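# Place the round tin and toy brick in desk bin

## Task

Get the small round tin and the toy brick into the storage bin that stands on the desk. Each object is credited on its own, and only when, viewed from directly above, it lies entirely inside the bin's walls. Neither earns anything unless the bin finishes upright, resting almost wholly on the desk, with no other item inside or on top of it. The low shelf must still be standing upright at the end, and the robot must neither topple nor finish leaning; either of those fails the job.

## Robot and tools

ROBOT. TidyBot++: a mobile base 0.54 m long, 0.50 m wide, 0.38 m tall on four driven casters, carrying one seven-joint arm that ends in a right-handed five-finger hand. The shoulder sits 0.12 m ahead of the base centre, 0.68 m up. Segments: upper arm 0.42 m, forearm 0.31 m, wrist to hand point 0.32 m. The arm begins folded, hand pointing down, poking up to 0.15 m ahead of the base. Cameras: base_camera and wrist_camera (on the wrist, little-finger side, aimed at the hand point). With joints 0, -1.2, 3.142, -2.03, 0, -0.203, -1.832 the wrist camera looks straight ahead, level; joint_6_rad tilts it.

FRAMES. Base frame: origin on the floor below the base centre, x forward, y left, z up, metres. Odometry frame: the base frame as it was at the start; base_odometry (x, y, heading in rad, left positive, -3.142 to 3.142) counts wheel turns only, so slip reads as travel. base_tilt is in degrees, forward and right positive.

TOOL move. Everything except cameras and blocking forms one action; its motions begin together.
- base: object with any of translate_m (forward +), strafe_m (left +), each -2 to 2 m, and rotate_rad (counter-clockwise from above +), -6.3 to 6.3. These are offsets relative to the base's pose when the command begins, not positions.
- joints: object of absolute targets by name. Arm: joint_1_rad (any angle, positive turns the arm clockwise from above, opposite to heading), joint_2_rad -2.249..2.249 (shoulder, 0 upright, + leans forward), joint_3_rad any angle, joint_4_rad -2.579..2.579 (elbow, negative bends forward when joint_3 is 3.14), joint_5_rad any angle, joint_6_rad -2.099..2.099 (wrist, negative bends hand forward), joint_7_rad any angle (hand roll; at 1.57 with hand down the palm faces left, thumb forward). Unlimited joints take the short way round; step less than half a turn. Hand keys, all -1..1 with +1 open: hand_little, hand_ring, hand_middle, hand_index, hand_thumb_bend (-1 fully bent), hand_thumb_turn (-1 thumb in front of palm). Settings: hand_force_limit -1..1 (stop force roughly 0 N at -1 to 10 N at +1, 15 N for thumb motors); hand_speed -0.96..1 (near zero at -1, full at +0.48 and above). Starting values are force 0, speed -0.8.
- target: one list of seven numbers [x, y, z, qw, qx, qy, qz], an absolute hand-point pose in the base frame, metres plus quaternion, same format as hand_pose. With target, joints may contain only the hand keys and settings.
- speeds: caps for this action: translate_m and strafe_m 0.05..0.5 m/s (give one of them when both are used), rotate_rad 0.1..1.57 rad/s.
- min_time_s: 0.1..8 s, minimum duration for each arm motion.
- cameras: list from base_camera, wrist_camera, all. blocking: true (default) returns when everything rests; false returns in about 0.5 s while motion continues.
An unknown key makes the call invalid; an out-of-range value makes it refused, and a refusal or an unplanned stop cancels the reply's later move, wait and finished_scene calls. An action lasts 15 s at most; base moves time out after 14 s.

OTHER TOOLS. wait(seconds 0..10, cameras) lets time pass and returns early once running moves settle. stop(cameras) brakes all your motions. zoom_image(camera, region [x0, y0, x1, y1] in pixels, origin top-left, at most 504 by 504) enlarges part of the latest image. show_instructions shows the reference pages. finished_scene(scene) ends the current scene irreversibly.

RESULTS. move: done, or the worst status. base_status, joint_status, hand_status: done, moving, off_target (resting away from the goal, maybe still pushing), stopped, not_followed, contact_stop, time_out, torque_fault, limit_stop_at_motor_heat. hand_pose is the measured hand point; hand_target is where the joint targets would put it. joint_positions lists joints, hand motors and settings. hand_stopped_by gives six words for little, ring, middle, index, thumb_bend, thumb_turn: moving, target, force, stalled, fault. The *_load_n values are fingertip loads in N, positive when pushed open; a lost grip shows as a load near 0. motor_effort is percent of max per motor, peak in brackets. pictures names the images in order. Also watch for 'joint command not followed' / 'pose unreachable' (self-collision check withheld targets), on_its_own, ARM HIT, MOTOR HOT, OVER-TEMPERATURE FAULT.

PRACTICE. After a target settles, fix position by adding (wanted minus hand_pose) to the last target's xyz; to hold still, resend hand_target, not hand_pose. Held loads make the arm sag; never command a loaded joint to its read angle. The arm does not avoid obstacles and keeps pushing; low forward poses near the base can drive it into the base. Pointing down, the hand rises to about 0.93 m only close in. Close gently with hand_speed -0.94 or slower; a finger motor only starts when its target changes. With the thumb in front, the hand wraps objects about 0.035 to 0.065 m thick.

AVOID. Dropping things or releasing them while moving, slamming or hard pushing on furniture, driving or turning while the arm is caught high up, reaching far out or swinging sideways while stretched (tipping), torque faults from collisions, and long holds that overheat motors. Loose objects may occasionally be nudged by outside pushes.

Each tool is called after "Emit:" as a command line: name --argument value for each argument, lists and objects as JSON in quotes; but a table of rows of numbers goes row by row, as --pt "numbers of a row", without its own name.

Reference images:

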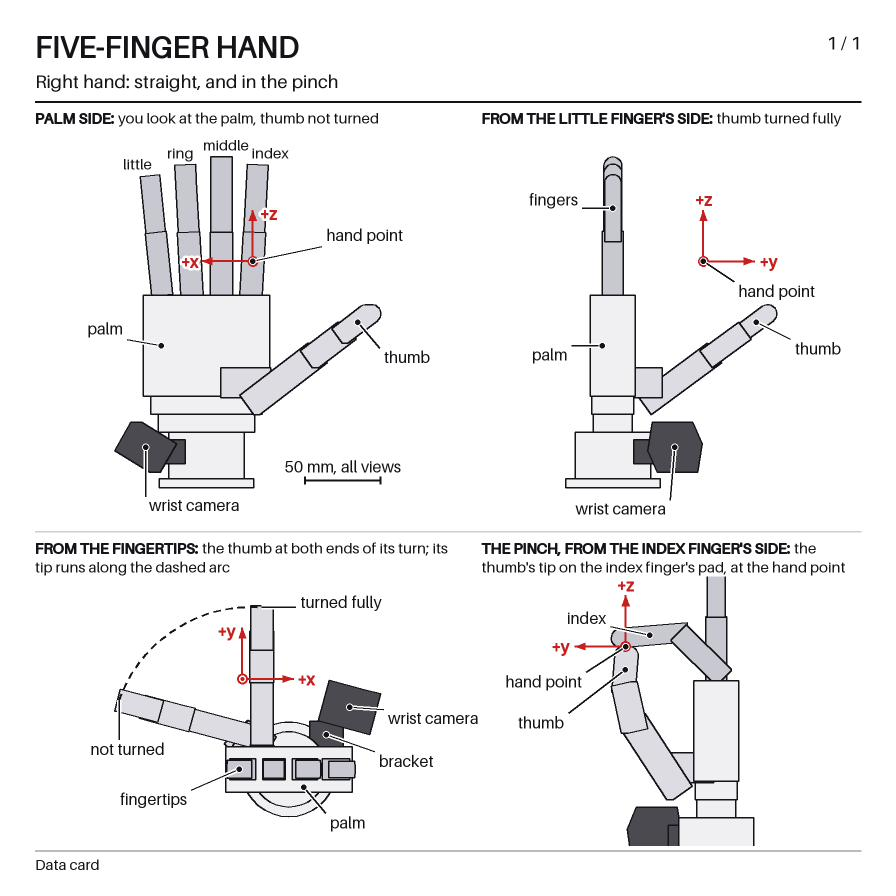

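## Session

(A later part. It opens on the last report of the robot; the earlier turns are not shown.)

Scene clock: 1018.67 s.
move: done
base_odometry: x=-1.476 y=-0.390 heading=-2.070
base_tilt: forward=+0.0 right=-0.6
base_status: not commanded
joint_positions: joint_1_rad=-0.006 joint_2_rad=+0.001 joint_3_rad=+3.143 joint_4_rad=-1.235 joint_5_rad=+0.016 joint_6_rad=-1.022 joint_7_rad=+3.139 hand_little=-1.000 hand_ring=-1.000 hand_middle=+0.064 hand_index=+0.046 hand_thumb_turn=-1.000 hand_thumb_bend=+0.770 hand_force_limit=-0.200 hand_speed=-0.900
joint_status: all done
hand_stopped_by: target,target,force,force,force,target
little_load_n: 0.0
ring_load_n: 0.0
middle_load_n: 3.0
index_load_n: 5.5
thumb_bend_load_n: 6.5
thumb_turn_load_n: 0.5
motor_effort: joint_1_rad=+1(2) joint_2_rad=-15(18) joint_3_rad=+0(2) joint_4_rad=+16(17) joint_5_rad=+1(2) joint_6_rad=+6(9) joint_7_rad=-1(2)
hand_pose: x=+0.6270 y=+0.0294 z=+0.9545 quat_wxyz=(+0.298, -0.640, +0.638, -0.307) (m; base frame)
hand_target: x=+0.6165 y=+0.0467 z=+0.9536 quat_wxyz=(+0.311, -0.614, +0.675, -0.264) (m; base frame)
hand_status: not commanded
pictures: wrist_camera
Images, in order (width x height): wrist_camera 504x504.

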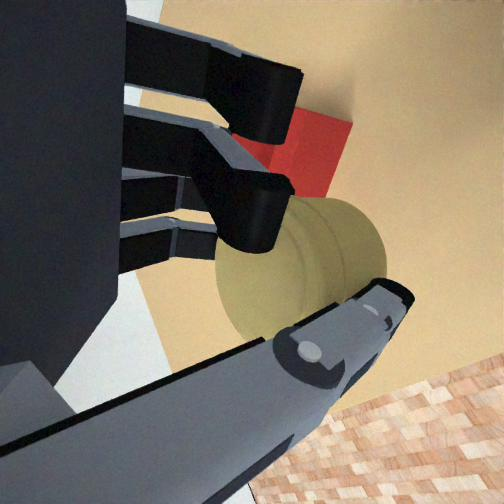

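Emit:
move --base '{"translate_m": 0.14}' --cameras '["wrist_camera"]'

Scene clock: 1037.80 s.
move: done
base_odometry: x=-1.543 y=-0.513 heading=-2.070
base_tilt: forward=+0.0 right=-0.6
base_status: done
joint_positions: joint_1_rad=-0.006 joint_2_rad=+0.011 joint_3_rad=+3.143 joint_4_rad=-1.233 joint_5_rad=+0.016 joint_6_rad=-1.027 joint_7_rad=+3.139 hand_little=-1.000 hand_ring=-1.000 hand_middle=+0.064 hand_index=+0.046 hand_thumb_turn=-1.000 hand_thumb_bend=+0.770 hand_force_limit=-0.200 hand_speed=-0.900
joint_status: not commanded
hand_stopped_by: target,target,force,force,force,target
little_load_n: 0.0
ring_load_n: 0.0
middle_load_n: 3.0
index_load_n: 5.5
thumb_bend_load_n: 6.5
thumb_turn_load_n: 0.5
motor_effort: joint_1_rad=+1(1) joint_2_rad=-16(19) joint_3_rad=+0(1) joint_4_rad=+16(17) joint_5_rad=+1(2) joint_6_rad=+6(7) joint_7_rad=-1(1)
hand_pose: x=+0.6290 y=+0.0294 z=+0.9497 quat_wxyz=(+0.294, -0.642, +0.640, -0.303) (m; base frame)
hand_target: x=+0.6165 y=+0.0467 z=+0.9536 quat_wxyz=(+0.311, -0.614, +0.675, -0.264) (m; base frame)
hand_status: not commanded
pictures: wrist_camera
Images, in order (width x height): wrist_camera 504x504.

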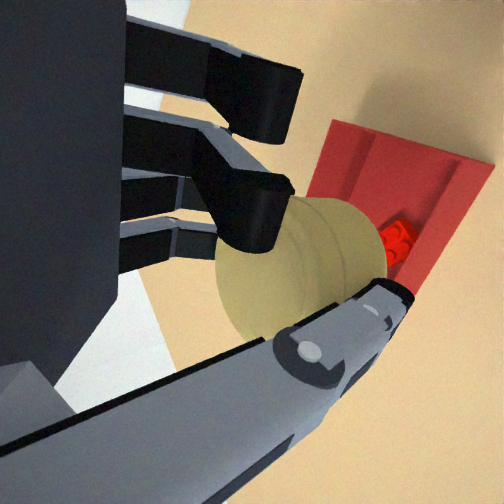

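Emit:
move --base '{"translate_m": 0.03, "strafe_m": -0.007}' --joints '{"joint_2_rad": -0.02, "joint_4_rad": -1.75, "joint_6_rad": -0.52}' --min_time_s 3.5 --cameras '["wrist_camera"]'

Scene clock: 1065.17 s.
move: done
base_odometry: x=-1.564 y=-0.536 heading=-2.069
base_tilt: forward=+0.0 right=-0.6
base_status: done
joint_positions: joint_1_rad=-0.006 joint_2_rad=-0.022 joint_3_rad=+3.143 joint_4_rad=-1.706 joint_5_rad=+0.016 joint_6_rad=-0.565 joint_7_rad=+3.138 hand_little=-1.000 hand_ring=-1.000 hand_middle=+0.064 hand_index=+0.046 hand_thumb_turn=-1.000 hand_thumb_bend=+0.771 hand_force_limit=-0.200 hand_speed=-0.900
joint_status: all done
hand_stopped_by: target,target,force,force,force,target
little_load_n: 0.0
ring_load_n: 0.0
middle_load_n: 0.5
index_load_n: 7.5
thumb_bend_load_n: 7.0
thumb_turn_load_n: -0.5
motor_effort: joint_1_rad=+0(2) joint_2_rad=-12(20) joint_3_rad=+0(2) joint_4_rad=+13(18) joint_5_rad=+1(2) joint_6_rad=+5(7) joint_7_rad=+0(1)
hand_pose: x=+0.6351 y=+0.0309 z=+0.8176 quat_wxyz=(+0.302, -0.641, +0.635, -0.309) (m; base frame)
hand_target: x=+0.6359 y=+0.0436 z=+0.8071 quat_wxyz=(+0.327, -0.602, +0.672, -0.282) (m; base frame)
hand_status: not commanded
pictures: wrist_camera
Images, in order (width x height): wrist_camera 504x504.

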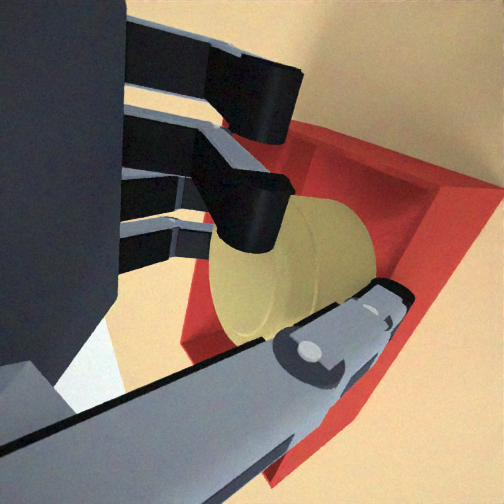

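Emit:
move --joints '{"joint_4_rad": -1.64, "joint_6_rad": -0.63}' --min_time_s 1.5 --cameras '[]'

Emit:
move --base '{"strafe_m": -0.012, "translate_m": 0.006}' --cameras '["wrist_camera"]'

Emit:
move --joints '{"joint_4_rad": -1.78, "joint_6_rad": -0.5}' --min_time_s 2.5 --cameras '["wrist_camera"]'

Scene clock: 1090.87 s.
move: done
base_odometry: x=-1.564 y=-0.536 heading=-2.069
base_tilt: forward=+0.0 right=-0.6
base_status: not commanded
joint_positions: joint_1_rad=-0.006 joint_2_rad=-0.022 joint_3_rad=+3.143 joint_4_rad=-1.654 joint_5_rad=+0.016 joint_6_rad=-0.577 joint_7_rad=+3.138 hand_little=-1.000 hand_ring=-1.000 hand_middle=+0.064 hand_index=+0.046 hand_thumb_turn=-1.000 hand_thumb_bend=+0.771 hand_force_limit=-0.200 hand_speed=-0.900
joint_status: all done
hand_stopped_by: target,target,force,force,force,target
little_load_n: 0.0
ring_load_n: 0.0
middle_load_n: 1.0
index_load_n: 8.0
thumb_bend_load_n: 7.5
thumb_turn_load_n: -0.5
motor_effort: joint_1_rad=+0(1) joint_2_rad=-16(16) joint_3_rad=+0(1) joint_4_rad=+16(17) joint_5_rad=+0(2) joint_6_rad=+6(7) joint_7_rad=-1(1)
hand_pose: x=+0.6464 y=+0.0309 z=+0.8429 quat_wxyz=(+0.315, -0.634, +0.629, -0.322) (m; base frame)
hand_target: x=+0.6394 y=+0.0444 z=+0.8415 quat_wxyz=(+0.327, -0.603, +0.671, -0.281) (m; base frame)
hand_status: not commanded
pictures: none
No camera images: "cameras" was empty.

Scene clock: 1091.57 s.
move: done
base_odometry: x=-1.577 y=-0.536 heading=-2.069
base_tilt: forward=+0.0 right=-0.6
base_status: done
joint_positions: joint_1_rad=-0.004 joint_2_rad=-0.021 joint_3_rad=+3.143 joint_4_rad=-1.654 joint_5_rad=+0.015 joint_6_rad=-0.577 joint_7_rad=+3.138 hand_little=-1.000 hand_ring=-1.000 hand_middle=+0.064 hand_index=+0.046 hand_thumb_turn=-1.000 hand_thumb_bend=+0.771 hand_force_limit=-0.200 hand_speed=-0.900
joint_status: not commanded
hand_stopped_by: target,target,force,force,force,target
little_load_n: 0.0
ring_load_n: 0.0
middle_load_n: 0.5
index_load_n: 8.0
thumb_bend_load_n: 7.0
thumb_turn_load_n: -0.5
motor_effort: joint_1_rad=+1(3) joint_2_rad=-16(17) joint_3_rad=+0(3) joint_4_rad=+17(17) joint_5_rad=+1(1) joint_6_rad=+6(7) joint_7_rad=-1(1)
hand_pose: x=+0.6466 y=+0.0303 z=+0.8424 quat_wxyz=(+0.314, -0.634, +0.629, -0.321) (m; base frame)
hand_target: x=+0.6394 y=+0.0444 z=+0.8415 quat_wxyz=(+0.327, -0.603, +0.671, -0.281) (m; base frame)
hand_status: not commanded
pictures: wrist_camera
Images, in order (width x height): wrist_camera 504x504.

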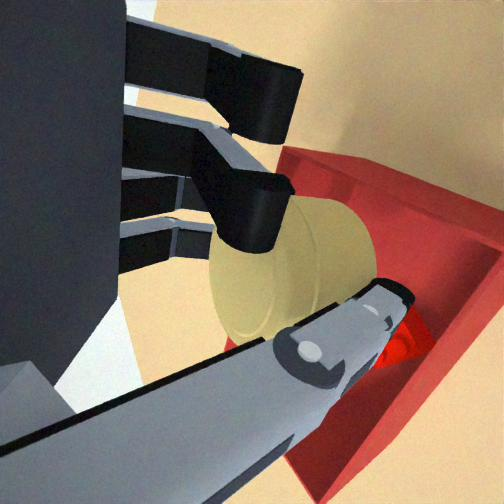

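Scene clock: 1094.37 s.
move: done
base_odometry: x=-1.577 y=-0.536 heading=-2.069
base_tilt: forward=+0.0 right=-0.6
base_status: not commanded
joint_positions: joint_1_rad=-0.004 joint_2_rad=-0.035 joint_3_rad=+3.143 joint_4_rad=-1.726 joint_5_rad=+0.015 joint_6_rad=-0.537 joint_7_rad=+3.138 hand_little=-1.000 hand_ring=-1.000 hand_middle=+0.064 hand_index=+0.046 hand_thumb_turn=-1.000 hand_thumb_bend=+0.771 hand_force_limit=-0.200 hand_speed=-0.900
joint_status: all done
hand_stopped_by: target,target,force,force,force,target
little_load_n: 0.0
ring_load_n: 0.0
middle_load_n: 0.5
index_load_n: 7.5
thumb_bend_load_n: 7.0
thumb_turn_load_n: -1.0
motor_effort: joint_1_rad=+0(2) joint_2_rad=-9(16) joint_3_rad=+0(1) joint_4_rad=+11(18) joint_5_rad=+1(2) joint_6_rad=+3(7) joint_7_rad=+0(1)
hand_pose: x=+0.6346 y=+0.0305 z=+0.8200 quat_wxyz=(+0.309, -0.637, +0.632, -0.316) (m; base frame)
hand_target: x=+0.6318 y=+0.0435 z=+0.7956 quat_wxyz=(+0.323, -0.603, +0.674, -0.279) (m; base frame)
hand_status: not commanded
pictures: wrist_camera
Images, in order (width x height): wrist_camera 504x504.

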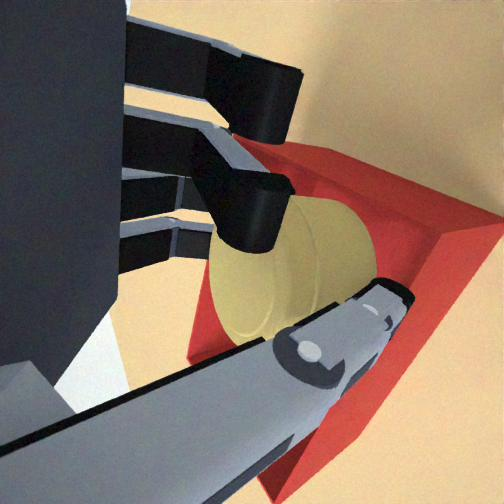

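Emit:
move --joints '{"joint_4_rad": -1.70, "joint_6_rad": -0.56}' --min_time_s 1.5 --cameras '["wrist_camera"]'

Emit:
move --joints '{"hand_speed": -0.5, "hand_index": 0.5, "hand_middle": 0.5, "hand_thumb_bend": 0.85}' --cameras '["wrist_camera"]'

Scene clock: 1111.07 s.
move: done
base_odometry: x=-1.577 y=-0.536 heading=-2.069
base_tilt: forward=+0.0 right=-0.5
base_status: not commanded
joint_positions: joint_1_rad=-0.004 joint_2_rad=-0.031 joint_3_rad=+3.143 joint_4_rad=-1.717 joint_5_rad=+0.015 joint_6_rad=-0.537 joint_7_rad=+3.138 hand_little=-1.000 hand_ring=-1.000 hand_middle=+0.064 hand_index=+0.046 hand_thumb_turn=-1.000 hand_thumb_bend=+0.771 hand_force_limit=-0.200 hand_speed=-0.900
joint_status: all done
hand_stopped_by: target,target,force,force,force,target
little_load_n: 0.0
ring_load_n: 0.0
middle_load_n: 1.0
index_load_n: 7.5
thumb_bend_load_n: 7.0
thumb_turn_load_n: 0.0
motor_effort: joint_1_rad=+1(1) joint_2_rad=-15(16) joint_3_rad=+0(1) joint_4_rad=+17(17) joint_5_rad=+0(2) joint_6_rad=+7(7) joint_7_rad=+0(1)
hand_pose: x=+0.6379 y=+0.0305 z=+0.8226 quat_wxyz=(+0.310, -0.636, +0.631, -0.317) (m; base frame)
hand_target: x=+0.6404 y=+0.0439 z=+0.8248 quat_wxyz=(+0.330, -0.601, +0.670, -0.284) (m; base frame)
hand_status: not commanded
pictures: wrist_camera
Images, in order (width x height): wrist_camera 504x504.

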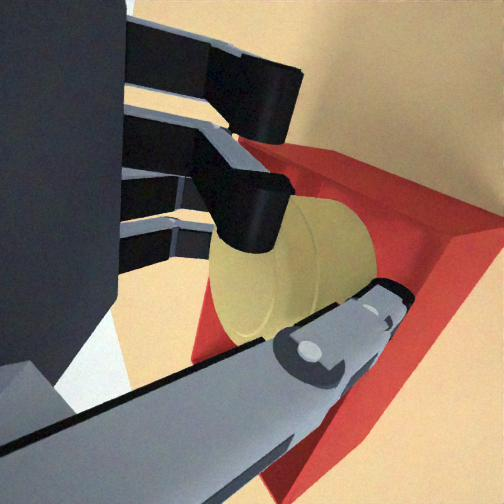

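Scene clock: 1111.87 s.
move: done
base_odometry: x=-1.577 y=-0.536 heading=-2.069
base_tilt: forward=+0.0 right=-0.5
base_status: not commanded
joint_positions: joint_1_rad=-0.004 joint_2_rad=-0.031 joint_3_rad=+3.143 joint_4_rad=-1.715 joint_5_rad=+0.015 joint_6_rad=-0.537 joint_7_rad=+3.138 hand_little=-1.000 hand_ring=-1.000 hand_middle=+0.500 hand_index=+0.500 hand_thumb_turn=-1.000 hand_thumb_bend=+0.850 hand_force_limit=-0.200 hand_speed=-0.500
joint_status: all done
hand_stopped_by: target,target,target,target,target,target
little_load_n: 0.0
ring_load_n: 0.0
middle_load_n: 0.0
index_load_n: 0.0
thumb_bend_load_n: 0.0
thumb_turn_load_n: 0.0
motor_effort: joint_1_rad=+1(1) joint_2_rad=-15(16) joint_3_rad=+0(1) joint_4_rad=+17(17) joint_5_rad=+1(1) joint_6_rad=+6(7) joint_7_rad=+0(1)
hand_pose: x=+0.6383 y=+0.0305 z=+0.8234 quat_wxyz=(+0.311, -0.636, +0.631, -0.318) (m; base frame)
hand_target: x=+0.6404 y=+0.0439 z=+0.8248 quat_wxyz=(+0.330, -0.601, +0.670, -0.284) (m; base frame)
hand_status: not commanded
pictures: wrist_camera
Images, in order (width x height): wrist_camera 504x504.

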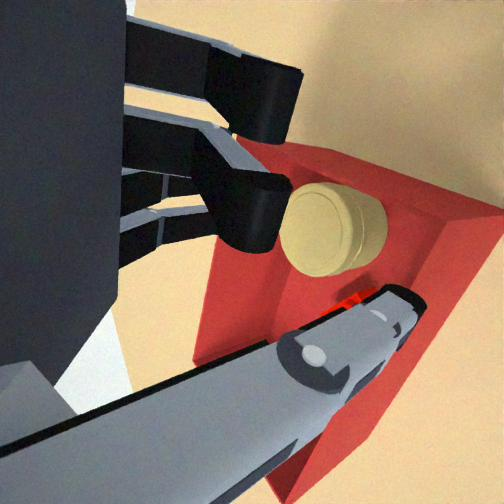

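Emit:
move --joints '{"joint_2_rad": 0.0, "joint_4_rad": -1.1, "joint_6_rad": -1.1}' --min_time_s 2.5 --cameras '["wrist_camera"]'

Emit:
move --base '{"translate_m": -0.4}' --joints '{"joint_2_rad": -0.355, "joint_4_rad": -2.49, "joint_6_rad": -0.858, "joint_7_rad": 1.58}' --min_time_s 2.5

Emit:
finished_scene --scene 1

Scene clock: 1124.60 s.
move: done
base_odometry: x=-1.577 y=-0.536 heading=-2.069
base_tilt: forward=+0.0 right=-0.6
base_status: not commanded
joint_positions: joint_1_rad=-0.004 joint_2_rad=-0.014 joint_3_rad=+3.143 joint_4_rad=-1.111 joint_5_rad=+0.015 joint_6_rad=-1.042 joint_7_rad=+3.138 hand_little=-1.000 hand_ring=-1.000 hand_middle=+0.500 hand_index=+0.500 hand_thumb_turn=-1.000 hand_thumb_bend=+0.850 hand_force_limit=-0.200 hand_speed=-0.500
joint_status: all done
hand_stopped_by: target,target,target,target,target,target
little_load_n: 0.0
ring_load_n: 0.0
middle_load_n: 0.0
index_load_n: 0.0
thumb_bend_load_n: 0.0
thumb_turn_load_n: 0.0
motor_effort: joint_1_rad=+0(1) joint_2_rad=-15(16) joint_3_rad=+0(1) joint_4_rad=+15(18) joint_5_rad=+1(2) joint_6_rad=+7(8) joint_7_rad=-1(1)
hand_pose: x=+0.6321 y=+0.0291 z=+1.0216 quat_wxyz=(+0.336, -0.620, +0.620, -0.344) (m; base frame)
hand_target: x=+0.6254 y=+0.0467 z=+1.0106 quat_wxyz=(+0.345, -0.600, +0.658, -0.295) (m; base frame)
hand_status: not commanded
pictures: wrist_camera
Images, in order (width x height): wrist_camera 504x504.

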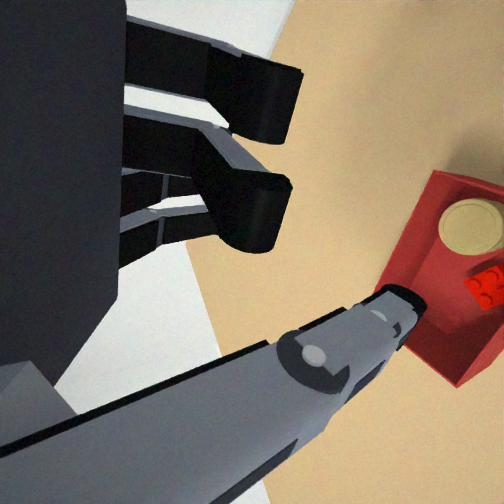

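Scene clock: 1127.73 s.
move: done
base_odometry: x=-1.386 y=-0.184 heading=-2.068
base_tilt: forward=+0.0 right=-0.6
base_status: done
joint_positions: joint_1_rad=-0.004 joint_2_rad=-0.342 joint_3_rad=+3.143 joint_4_rad=-2.469 joint_5_rad=+0.014 joint_6_rad=-0.912 joint_7_rad=+1.672 hand_little=-1.000 hand_ring=-1.000 hand_middle=+0.500 hand_index=+0.500 hand_thumb_turn=-1.000 hand_thumb_bend=+0.850 hand_force_limit=-0.200 hand_speed=-0.500
joint_status: all done
hand_stopped_by: target,target,target,target,target,target
little_load_n: 0.0
ring_load_n: 0.0
middle_load_n: 0.0
index_load_n: 0.0
thumb_bend_load_n: -0.5
thumb_turn_load_n: 0.0
motor_effort: joint_1_rad=+0(2) joint_2_rad=-1(18) joint_3_rad=+0(1) joint_4_rad=+12(17) joint_5_rad=+0(2) joint_6_rad=+1(7) joint_7_rad=+0(2)
hand_pose: x=+0.3017 y=+0.0615 z=+0.5937 quat_wxyz=(+0.051, -0.056, +0.997, -0.008) (m; base frame)
hand_target: x=+0.3171 y=+0.0684 z=+0.5958 quat_wxyz=(+0.074, +0.005, +0.997, +0.012) (m; base frame)
hand_status: not commanded
pictures: none

The scene is finished: the task was done.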